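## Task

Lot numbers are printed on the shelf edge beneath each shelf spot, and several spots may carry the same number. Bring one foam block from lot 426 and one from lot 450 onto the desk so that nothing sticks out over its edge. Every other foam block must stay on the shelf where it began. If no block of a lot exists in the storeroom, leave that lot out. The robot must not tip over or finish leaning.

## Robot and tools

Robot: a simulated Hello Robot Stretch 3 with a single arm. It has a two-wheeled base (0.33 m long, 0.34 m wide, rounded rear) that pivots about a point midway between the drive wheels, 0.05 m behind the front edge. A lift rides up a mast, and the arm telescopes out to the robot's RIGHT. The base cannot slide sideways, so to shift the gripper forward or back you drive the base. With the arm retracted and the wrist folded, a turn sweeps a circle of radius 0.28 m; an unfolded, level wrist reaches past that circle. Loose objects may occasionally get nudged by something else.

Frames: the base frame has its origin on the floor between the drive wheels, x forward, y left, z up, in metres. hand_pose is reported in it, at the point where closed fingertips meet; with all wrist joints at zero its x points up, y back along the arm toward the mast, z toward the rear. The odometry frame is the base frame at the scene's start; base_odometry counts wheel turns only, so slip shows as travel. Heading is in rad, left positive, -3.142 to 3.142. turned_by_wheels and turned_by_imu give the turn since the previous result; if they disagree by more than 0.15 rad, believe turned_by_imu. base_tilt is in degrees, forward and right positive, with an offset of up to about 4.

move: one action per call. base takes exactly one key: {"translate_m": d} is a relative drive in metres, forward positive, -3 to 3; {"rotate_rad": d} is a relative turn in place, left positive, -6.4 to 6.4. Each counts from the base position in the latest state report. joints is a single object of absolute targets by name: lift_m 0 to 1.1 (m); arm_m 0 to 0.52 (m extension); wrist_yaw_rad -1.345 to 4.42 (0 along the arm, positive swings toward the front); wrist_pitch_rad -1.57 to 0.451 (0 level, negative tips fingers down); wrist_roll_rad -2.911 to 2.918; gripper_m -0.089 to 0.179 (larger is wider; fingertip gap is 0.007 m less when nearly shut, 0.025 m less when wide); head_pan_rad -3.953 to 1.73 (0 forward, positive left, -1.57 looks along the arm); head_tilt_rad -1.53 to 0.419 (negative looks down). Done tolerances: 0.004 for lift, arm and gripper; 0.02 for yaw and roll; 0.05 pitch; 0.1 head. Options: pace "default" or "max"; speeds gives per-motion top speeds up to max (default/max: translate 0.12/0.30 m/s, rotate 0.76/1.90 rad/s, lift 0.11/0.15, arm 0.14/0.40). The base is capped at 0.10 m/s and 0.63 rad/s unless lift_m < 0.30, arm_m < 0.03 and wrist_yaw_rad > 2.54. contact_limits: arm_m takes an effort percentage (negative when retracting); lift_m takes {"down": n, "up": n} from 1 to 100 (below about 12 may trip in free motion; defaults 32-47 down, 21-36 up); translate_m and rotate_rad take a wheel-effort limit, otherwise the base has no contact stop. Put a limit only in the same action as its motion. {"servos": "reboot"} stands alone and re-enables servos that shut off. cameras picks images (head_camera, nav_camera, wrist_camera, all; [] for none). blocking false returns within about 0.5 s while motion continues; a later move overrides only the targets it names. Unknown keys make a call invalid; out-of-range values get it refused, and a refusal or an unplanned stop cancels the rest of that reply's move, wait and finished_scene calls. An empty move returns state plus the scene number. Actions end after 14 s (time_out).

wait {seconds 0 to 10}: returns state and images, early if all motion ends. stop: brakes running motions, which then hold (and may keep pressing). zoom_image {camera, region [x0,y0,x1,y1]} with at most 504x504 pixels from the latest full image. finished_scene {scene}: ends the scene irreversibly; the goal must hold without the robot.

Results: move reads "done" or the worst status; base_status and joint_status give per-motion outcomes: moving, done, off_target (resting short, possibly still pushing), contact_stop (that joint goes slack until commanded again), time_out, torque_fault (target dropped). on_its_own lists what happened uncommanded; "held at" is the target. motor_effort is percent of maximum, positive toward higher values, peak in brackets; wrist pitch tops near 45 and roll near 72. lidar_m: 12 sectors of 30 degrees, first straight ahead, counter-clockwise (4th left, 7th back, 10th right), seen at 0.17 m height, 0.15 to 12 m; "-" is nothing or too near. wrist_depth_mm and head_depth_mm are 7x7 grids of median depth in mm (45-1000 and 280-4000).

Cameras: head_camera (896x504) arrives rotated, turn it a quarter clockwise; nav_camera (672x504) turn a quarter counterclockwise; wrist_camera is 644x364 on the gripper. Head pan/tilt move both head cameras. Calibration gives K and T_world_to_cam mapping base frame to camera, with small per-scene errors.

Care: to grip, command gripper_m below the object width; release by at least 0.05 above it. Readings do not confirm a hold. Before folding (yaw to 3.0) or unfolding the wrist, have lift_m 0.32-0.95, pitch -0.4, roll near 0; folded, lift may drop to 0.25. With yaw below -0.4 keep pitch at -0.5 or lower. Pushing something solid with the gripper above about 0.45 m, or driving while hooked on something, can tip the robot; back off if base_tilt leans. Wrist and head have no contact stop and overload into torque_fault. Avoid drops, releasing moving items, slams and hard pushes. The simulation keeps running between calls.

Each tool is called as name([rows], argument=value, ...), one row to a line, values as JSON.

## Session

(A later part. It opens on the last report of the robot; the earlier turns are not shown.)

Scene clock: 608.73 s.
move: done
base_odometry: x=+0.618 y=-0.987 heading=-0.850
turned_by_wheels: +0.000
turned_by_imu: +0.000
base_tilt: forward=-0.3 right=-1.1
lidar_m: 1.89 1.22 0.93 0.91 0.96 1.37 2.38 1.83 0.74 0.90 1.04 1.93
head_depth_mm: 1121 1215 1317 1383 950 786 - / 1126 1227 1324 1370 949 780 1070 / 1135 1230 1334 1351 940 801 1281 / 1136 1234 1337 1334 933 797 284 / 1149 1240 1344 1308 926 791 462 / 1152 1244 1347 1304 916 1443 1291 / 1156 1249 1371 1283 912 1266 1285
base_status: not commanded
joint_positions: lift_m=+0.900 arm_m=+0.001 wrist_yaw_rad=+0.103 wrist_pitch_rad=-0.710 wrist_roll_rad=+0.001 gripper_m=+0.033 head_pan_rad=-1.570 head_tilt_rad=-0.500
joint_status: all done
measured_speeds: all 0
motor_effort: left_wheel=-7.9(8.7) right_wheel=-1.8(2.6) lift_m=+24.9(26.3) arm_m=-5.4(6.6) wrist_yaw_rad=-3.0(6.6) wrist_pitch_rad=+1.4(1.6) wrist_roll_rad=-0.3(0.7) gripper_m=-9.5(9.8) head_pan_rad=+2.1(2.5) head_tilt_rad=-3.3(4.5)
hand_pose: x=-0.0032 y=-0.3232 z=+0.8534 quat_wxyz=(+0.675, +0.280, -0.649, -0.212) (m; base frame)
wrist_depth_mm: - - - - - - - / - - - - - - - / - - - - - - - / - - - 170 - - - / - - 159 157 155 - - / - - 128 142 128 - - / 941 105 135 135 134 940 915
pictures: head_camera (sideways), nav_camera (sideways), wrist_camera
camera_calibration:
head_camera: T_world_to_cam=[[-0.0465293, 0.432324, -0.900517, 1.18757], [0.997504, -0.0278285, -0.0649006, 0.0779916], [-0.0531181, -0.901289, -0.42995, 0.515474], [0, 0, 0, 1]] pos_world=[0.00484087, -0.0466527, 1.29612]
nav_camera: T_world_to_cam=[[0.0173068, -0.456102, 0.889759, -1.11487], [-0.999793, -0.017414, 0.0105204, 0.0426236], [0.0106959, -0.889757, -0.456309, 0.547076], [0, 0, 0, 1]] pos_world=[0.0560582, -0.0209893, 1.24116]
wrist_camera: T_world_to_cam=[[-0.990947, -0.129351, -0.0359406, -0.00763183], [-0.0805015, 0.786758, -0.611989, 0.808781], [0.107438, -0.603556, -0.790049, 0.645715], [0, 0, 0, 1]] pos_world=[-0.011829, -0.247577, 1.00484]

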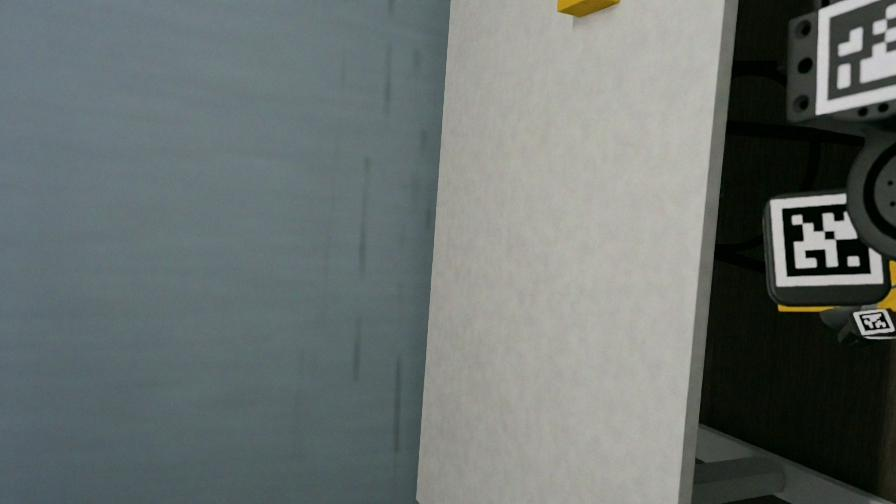

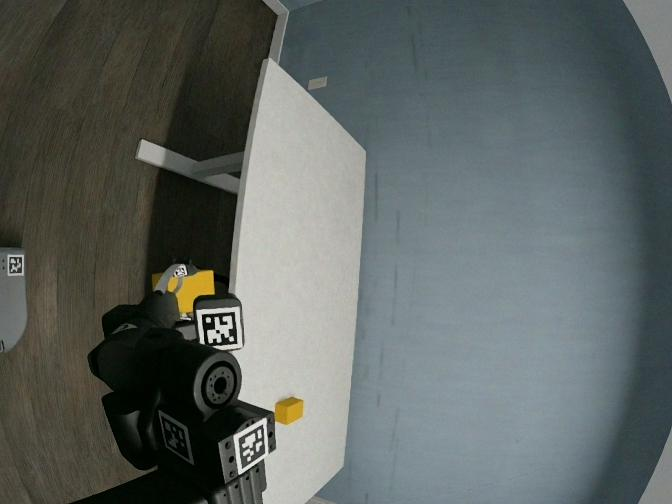

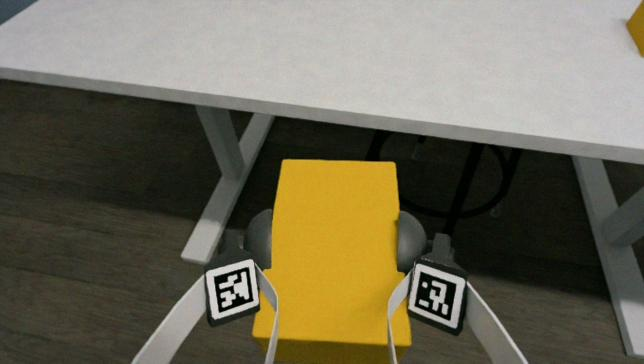

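move(joints={"arm_m":0.42}, contact_limits={"arm_m":30}, cameras=[])

move(joints={"lift_m":0.83}, cameras=["wrist_camera"])

move(joints={"lift_m":0.77}, speeds={"lift_m":0.03}, contact_limits={"lift_m":{"down":13}}, cameras=["wrist_camera"])

Scene clock: 622.10 s.
move: done
base_odometry: x=+0.618 y=-0.987 heading=-0.850
turned_by_wheels: +0.000
turned_by_imu: +0.000
base_tilt: forward=-0.3 right=-1.2
lidar_m: 1.89 1.22 0.93 0.91 0.96 1.37 2.38 1.83 0.74 0.90 1.04 1.93
head_depth_mm: 1121 1214 1314 1383 314 - 1293 / 1131 1221 1322 435 342 777 1260 / 1132 1221 1318 537 941 799 1281 / 1144 1231 1338 556 829 799 1299 / 1148 1241 1349 1322 920 793 1300 / 1153 1249 1362 1296 919 1442 1294 / 1161 1250 1365 1290 913 1257 1284
base_status: not commanded
joint_positions: lift_m=+0.900 arm_m=+0.420 wrist_yaw_rad=+0.103 wrist_pitch_rad=-0.710 wrist_roll_rad=+0.001 gripper_m=+0.033 head_pan_rad=-1.570 head_tilt_rad=-0.500
joint_status: all done
measured_speeds: all 0
motor_effort: left_wheel=-8.2(8.9) right_wheel=-1.9(2.9) lift_m=+25.5(26.0) arm_m=+12.2(14.9) wrist_yaw_rad=-3.2(4.8) wrist_pitch_rad=+1.4(1.6) wrist_roll_rad=-0.5(0.8) gripper_m=-9.2(9.8) head_pan_rad=+2.4(3.4) head_tilt_rad=-3.5(4.8)
contact_limits: arm_m 30 (drawing in: default 31, maximum 55; extending or still: default 39, maximum 69)
hand_pose: x=-0.0032 y=-0.7426 z=+0.8533 quat_wxyz=(+0.675, +0.280, -0.649, -0.212) (m; base frame)
wrist_depth_mm: - - - - - - - / - - - - - - - / - - - - - - - / - - - 170 - - - / - - 153 157 153 - - / - - 128 143 128 - - / - - 125 135 131 - -
pictures: none
No camera images: "cameras" was empty.

Scene clock: 623.57 s.
move: done
base_odometry: x=+0.618 y=-0.987 heading=-0.850
turned_by_wheels: +0.000
turned_by_imu: +0.000
base_tilt: forward=-0.2 right=-1.2
lidar_m: 1.89 1.21 0.93 0.91 0.96 1.38 2.38 1.83 0.74 0.90 1.04 1.94
head_depth_mm: 1125 1215 1323 1384 949 328 - / 1129 1221 1326 1360 420 350 1221 / 1138 1221 1327 597 830 798 1288 / 1136 1224 1343 1334 673 795 1303 / 1143 1239 1344 1324 923 790 1288 / 1152 1245 1355 1300 918 1448 1290 / 1160 1246 1364 1290 910 1260 1292
base_status: not commanded
joint_positions: lift_m=+0.830 arm_m=+0.420 wrist_yaw_rad=+0.103 wrist_pitch_rad=-0.710 wrist_roll_rad=+0.001 gripper_m=+0.033 head_pan_rad=-1.570 head_tilt_rad=-0.500
joint_status: all done
measured_speeds: all 0
motor_effort: left_wheel=-8.4(8.7) right_wheel=-2.8(2.8) lift_m=+23.8(26.2) arm_m=+9.5(12.2) wrist_yaw_rad=-2.5(4.8) wrist_pitch_rad=+1.6(1.6) wrist_roll_rad=-0.5(0.8) gripper_m=-9.0(9.7) head_pan_rad=+2.8(3.5) head_tilt_rad=-3.8(4.1)
contact_limits: arm_m 30 (drawing in: default 31, maximum 55; extending or still: default 39, maximum 69)
hand_pose: x=-0.0032 y=-0.7426 z=+0.7833 quat_wxyz=(+0.675, +0.280, -0.649, -0.212) (m; base frame)
wrist_depth_mm: - - - - - - - / - - - - - - - / - - - - - - - / - - - 170 - - - / - - 153 157 153 - - / - - 128 142 128 - - / - - 125 134 131 - -
pictures: wrist_camera
camera_calibration:
wrist_camera: T_world_to_cam=[[-0.990965, -0.129211, -0.0359537, -0.0643088], [-0.0804076, 0.78691, -0.611806, 1.09586], [0.107345, -0.603387, -0.79019, 0.337384], [0, 0, 0, 1]] pos_world=[-0.0118289, -0.667078, 0.934738]

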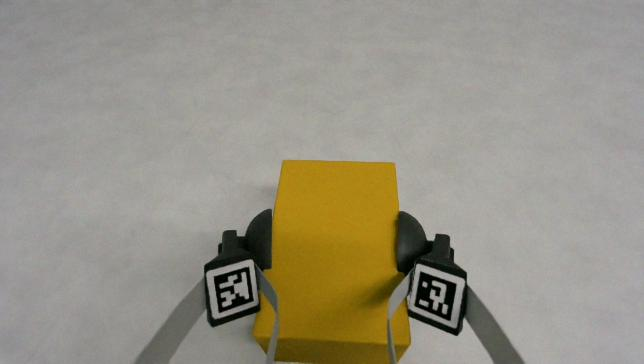

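Scene clock: 626.00 s.
move: done
base_odometry: x=+0.618 y=-0.987 heading=-0.850
turned_by_wheels: +0.000
turned_by_imu: +0.000
base_tilt: forward=-0.5 right=-1.7
lidar_m: 1.89 1.22 0.93 0.91 0.96 1.38 2.38 1.83 0.74 0.90 1.04 1.94
head_depth_mm: 1132 1218 1332 1392 964 789 336 / 1136 1223 1333 1375 919 394 335 / 1140 1231 1345 1371 586 807 1285 / 1144 1241 1346 1360 615 804 1317 / 1151 1246 1368 1347 937 802 1301 / 1160 1255 1367 1328 929 1442 1302 / 1169 1254 1370 1307 925 1271 1292
base_status: not commanded
joint_positions: lift_m=+0.770 arm_m=+0.420 wrist_yaw_rad=+0.103 wrist_pitch_rad=-0.640 wrist_roll_rad=+0.001 gripper_m=+0.033 head_pan_rad=-1.570 head_tilt_rad=-0.500
joint_status: all done
measured_speeds: all 0
on_its_own: wrist_pitch_rad is at rest, and its effort (-11.4) is outside its rest range (-8 to +12)
motor_effort: left_wheel=-6.0(8.8) right_wheel=-1.4(2.9) lift_m=+10.3(26.4) arm_m=+3.0(9.2) wrist_yaw_rad=-4.1(5.0) wrist_pitch_rad=-11.4(11.8) wrist_roll_rad=-0.5(0.7) gripper_m=-8.8(9.7) head_pan_rad=+2.7(4.0) head_tilt_rad=-3.7(3.9)
contact_limits: arm_m 30 (drawing in: default 31, maximum 55; extending or still: default 39, maximum 69); lift_m down 13 (down: maximum 72; up: maximum 65)
hand_pose: x=-0.0020 y=-0.7550 z=+0.7363 quat_wxyz=(+0.682, +0.257, -0.659, -0.188) (m; base frame)
wrist_depth_mm: - - - - - - - / - - - - - - - / - - - - - - - / - - - 166 - - - / - - 150 146 145 - - / - - 129 133 126 - - / - 94 123 120 117 - -
pictures: wrist_camera
camera_calibration:
wrist_camera: T_world_to_cam=[[-0.990735, -0.131477, -0.0340261, -0.0695014], [-0.0756538, 0.742369, -0.665706, 1.08305], [0.112785, -0.656964, -0.745438, 0.219169], [0, 0, 0, 1]] pos_world=[-0.0116391, -0.669179, 0.882007]

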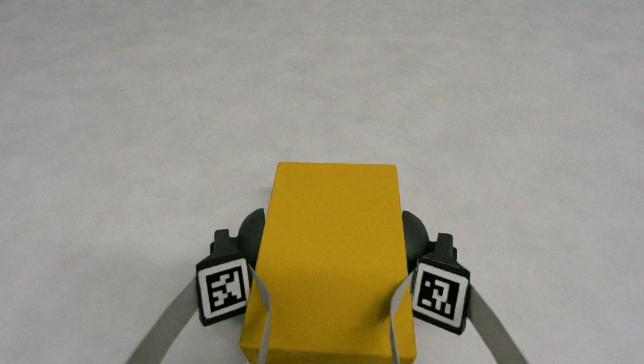

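move(joints={"lift_m":0.785}, speeds={"lift_m":0.03}, cameras=[])

move(joints={"gripper_m":0.15}, cameras=[])

move(joints={"lift_m":0.95}, speeds={"lift_m":0.08}, cameras=[])

move(joints={"arm_m":0.1}, cameras=["head_camera","nav_camera","wrist_camera"])

Scene clock: 633.23 s.
move: done
base_odometry: x=+0.618 y=-0.987 heading=-0.850
turned_by_wheels: +0.000
turned_by_imu: +0.000
base_tilt: forward=-0.2 right=-1.2
lidar_m: 1.89 1.22 0.93 0.91 0.96 1.38 2.38 1.83 0.74 0.90 1.04 1.93
head_depth_mm: 1123 1214 1314 1384 954 760 312 / 1127 1216 1331 1364 872 384 330 / 1134 1227 1329 1343 584 800 1275 / 1144 1233 1342 1328 631 797 1297 / 1140 1234 1356 1326 925 792 1299 / 1152 1247 1352 1299 920 1447 1289 / 1151 1246 1370 1284 913 1259 1291
base_status: not commanded
joint_positions: lift_m=+0.785 arm_m=+0.420 wrist_yaw_rad=+0.102 wrist_pitch_rad=-0.674 wrist_roll_rad=+0.001 gripper_m=+0.033 head_pan_rad=-1.570 head_tilt_rad=-0.500
joint_status: all done
measured_speeds: all 0
motor_effort: left_wheel=-5.3(6.0) right_wheel=-2.2(2.5) lift_m=+26.1(26.6) arm_m=+4.5(6.8) wrist_yaw_rad=-2.5(4.2) wrist_pitch_rad=-5.2(11.5) wrist_roll_rad=-0.3(0.8) gripper_m=-9.3(9.9) head_pan_rad=+3.2(4.0) head_tilt_rad=-3.2(4.0)
contact_limits: arm_m 30 (drawing in: default 31, maximum 55; extending or still: default 39, maximum 69)
hand_pose: x=-0.0027 y=-0.7491 z=+0.7449 quat_wxyz=(+0.678, +0.268, -0.654, -0.200) (m; base frame)
wrist_depth_mm: - - - - - - - / - - - - - - - / - - - - - - - / - - - 164 160 - - / - - 151 146 146 - - / - - 129 134 128 - - / - 100 125 122 120 105 -
pictures: none
No camera images: "cameras" was empty.

Scene clock: 634.93 s.
move: done
base_odometry: x=+0.618 y=-0.987 heading=-0.850
turned_by_wheels: +0.000
turned_by_imu: +0.000
base_tilt: forward=-0.3 right=-1.1
lidar_m: 1.89 1.22 0.93 0.91 0.96 1.37 2.38 1.83 0.74 0.90 1.04 1.93
head_depth_mm: 1122 1211 1313 1381 951 759 312 / 1128 1219 1324 1365 872 385 330 / 1135 1225 1334 1346 584 796 1278 / 1137 1230 1347 1334 632 797 1298 / 1143 1244 1350 1314 922 790 1299 / 1150 1241 1359 1311 920 1451 1296 / 1154 1249 1364 1290 912 1256 1282
base_status: not commanded
joint_positions: lift_m=+0.785 arm_m=+0.420 wrist_yaw_rad=+0.102 wrist_pitch_rad=-0.708 wrist_roll_rad=+0.001 gripper_m=+0.150 head_pan_rad=-1.570 head_tilt_rad=-0.500
joint_status: all done
measured_speeds: all 0
motor_effort: left_wheel=-5.3(6.1) right_wheel=-2.3(2.6) lift_m=+24.0(26.5) arm_m=+12.9(13.6) wrist_yaw_rad=-2.8(3.9) wrist_pitch_rad=+1.0(5.2) wrist_roll_rad=-0.3(0.8) gripper_m=+0.7(83.6) head_pan_rad=+3.5(4.0) head_tilt_rad=-2.6(3.8)
contact_limits: arm_m 30 (drawing in: default 31, maximum 55; extending or still: default 39, maximum 69)
hand_pose: x=-0.0033 y=-0.7431 z=+0.7388 quat_wxyz=(+0.675, +0.279, -0.650, -0.211) (m; base frame)
wrist_depth_mm: - - - - - - - / - - - - - - - / - - - 167 - - - / - - - 151 154 - - / - 146 - 141 138 140 - / - 125 - 126 125 124 - / - 118 - 123 119 - 111
pictures: none
No camera images: "cameras" was empty.

Scene clock: 637.67 s.
move: done
base_odometry: x=+0.618 y=-0.987 heading=-0.850
turned_by_wheels: +0.000
turned_by_imu: +0.000
base_tilt: forward=-0.3 right=-1.2
lidar_m: 1.89 1.22 0.93 0.91 0.96 1.37 2.38 1.83 0.74 0.90 1.04 1.93
head_depth_mm: 1121 1211 1318 318 - 812 1314 / 1123 1215 1287 363 947 780 1252 / 1128 1220 1281 556 944 799 1280 / 1136 1233 1311 588 900 795 1301 / 1147 1230 1351 1313 928 788 1305 / 1145 1248 1350 1297 916 1445 1294 / 1151 1249 1373 1288 912 1266 1282
base_status: not commanded
joint_positions: lift_m=+0.950 arm_m=+0.420 wrist_yaw_rad=+0.102 wrist_pitch_rad=-0.708 wrist_roll_rad=+0.001 gripper_m=+0.150 head_pan_rad=-1.570 head_tilt_rad=-0.500
joint_status: all done
measured_speeds: all 0
motor_effort: left_wheel=-5.4(6.1) right_wheel=-1.9(2.7) lift_m=+27.3(33.2) arm_m=+12.1(13.2) wrist_yaw_rad=-1.9(4.0) wrist_pitch_rad=+1.2(1.2) wrist_roll_rad=-0.5(0.8) gripper_m=+0.6(1.1) head_pan_rad=+3.1(4.0) head_tilt_rad=-2.7(3.5)
contact_limits: arm_m 30 (drawing in: default 31, maximum 55; extending or still: default 39, maximum 69)
hand_pose: x=-0.0033 y=-0.7429 z=+0.9037 quat_wxyz=(+0.675, +0.279, -0.650, -0.212) (m; base frame)
wrist_depth_mm: - - - - - - - / - - - - - - - / - - - - - - - / - - - - - - - / - 146 - - - 141 - / - 125 - - - 124 - / - 118 - - - - 111
pictures: none
No camera images: "cameras" was empty.

Scene clock: 641.23 s.
move: done
base_odometry: x=+0.618 y=-0.987 heading=-0.850
turned_by_wheels: +0.000
turned_by_imu: +0.000
base_tilt: forward=-0.2 right=-1.2
lidar_m: 1.89 1.22 0.93 0.91 0.96 1.38 2.38 1.83 0.74 0.90 1.04 1.93
head_depth_mm: 1122 1214 1318 1379 - - 1288 / 1132 1214 1321 1390 - - 1253 / 1132 1224 1331 1352 - - 1245 / 1136 1235 1347 1331 356 336 1237 / 1144 1236 1340 1316 924 767 1300 / 1149 1238 1355 1296 918 1443 1289 / 1158 1256 1362 1288 912 1259 1284
base_status: not commanded
joint_positions: lift_m=+0.950 arm_m=+0.100 wrist_yaw_rad=+0.102 wrist_pitch_rad=-0.709 wrist_roll_rad=+0.001 gripper_m=+0.150 head_pan_rad=-1.570 head_tilt_rad=-0.500
joint_status: all done
measured_speeds: all 0
motor_effort: left_wheel=-5.6(6.0) right_wheel=-2.3(2.8) lift_m=+26.1(27.7) arm_m=-12.1(14.2) wrist_yaw_rad=-2.7(4.2) wrist_pitch_rad=+1.2(1.3) wrist_roll_rad=-0.4(0.8) gripper_m=+0.4(1.3) head_pan_rad=+3.4(3.9) head_tilt_rad=-2.7(3.8)
hand_pose: x=-0.0033 y=-0.4229 z=+0.9037 quat_wxyz=(+0.675, +0.279, -0.650, -0.212) (m; base frame)
wrist_depth_mm: - - - - - - - / - - - - - - - / - - - - - - - / - - - - - - - / - - - - - 140 - / - 125 - - - 124 - / 948 973 979 971 975 936 111
pictures: head_camera (sideways), nav_camera (sideways), wrist_camera
camera_calibration:
head_camera: T_world_to_cam=[[-0.0466155, 0.432317, -0.900516, 1.18757], [0.99751, -0.0276101, -0.0648914, 0.0779895], [-0.052917, -0.901299, -0.429954, 0.515478], [0, 0, 0, 1]] pos_world=[0.00484119, -0.0466526, 1.29612]
nav_camera: T_world_to_cam=[[0.0173981, -0.456099, 0.889759, -1.11488], [-0.999789, -0.0176331, 0.0105107, 0.042632], [0.0108953, -0.889754, -0.45631, 0.547064], [0, 0, 0, 1]] pos_world=[0.0560594, -0.0209898, 1.24116]
wrist_camera: T_world_to_cam=[[-0.991034, -0.128687, -0.0359274, -0.0185849], [-0.0798055, 0.785815, -0.613291, 0.918768], [0.107155, -0.604925, -0.789039, 0.623711], [0, 0, 0, 1]] pos_world=[-0.011929, -0.347075, 1.05494]

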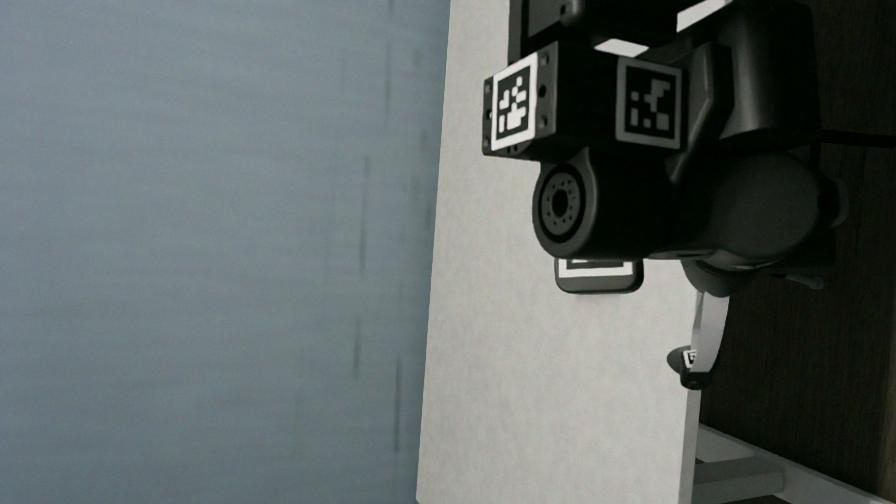

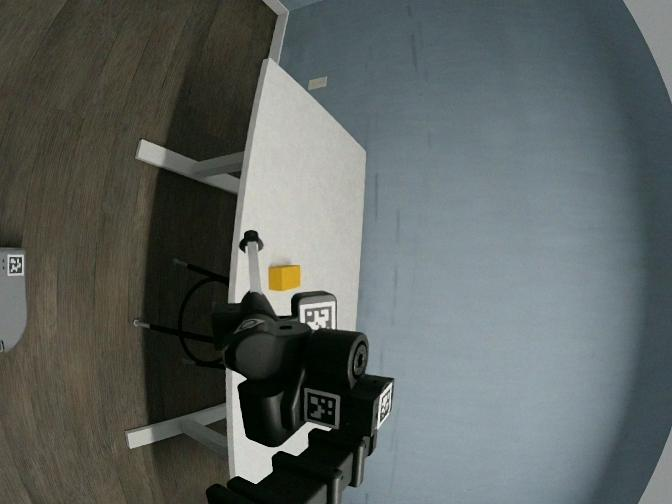

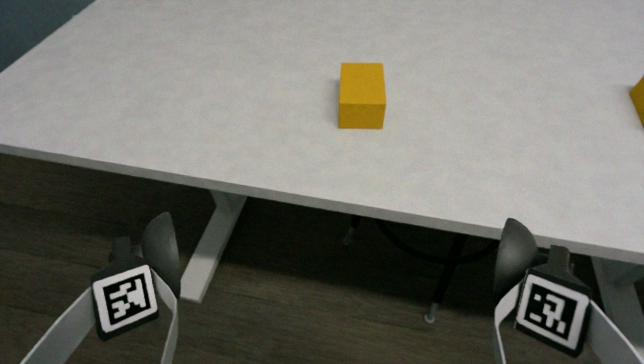

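Both blocks are on the desk.

finished_scene(scene=3)

The scene is finished: the task was done.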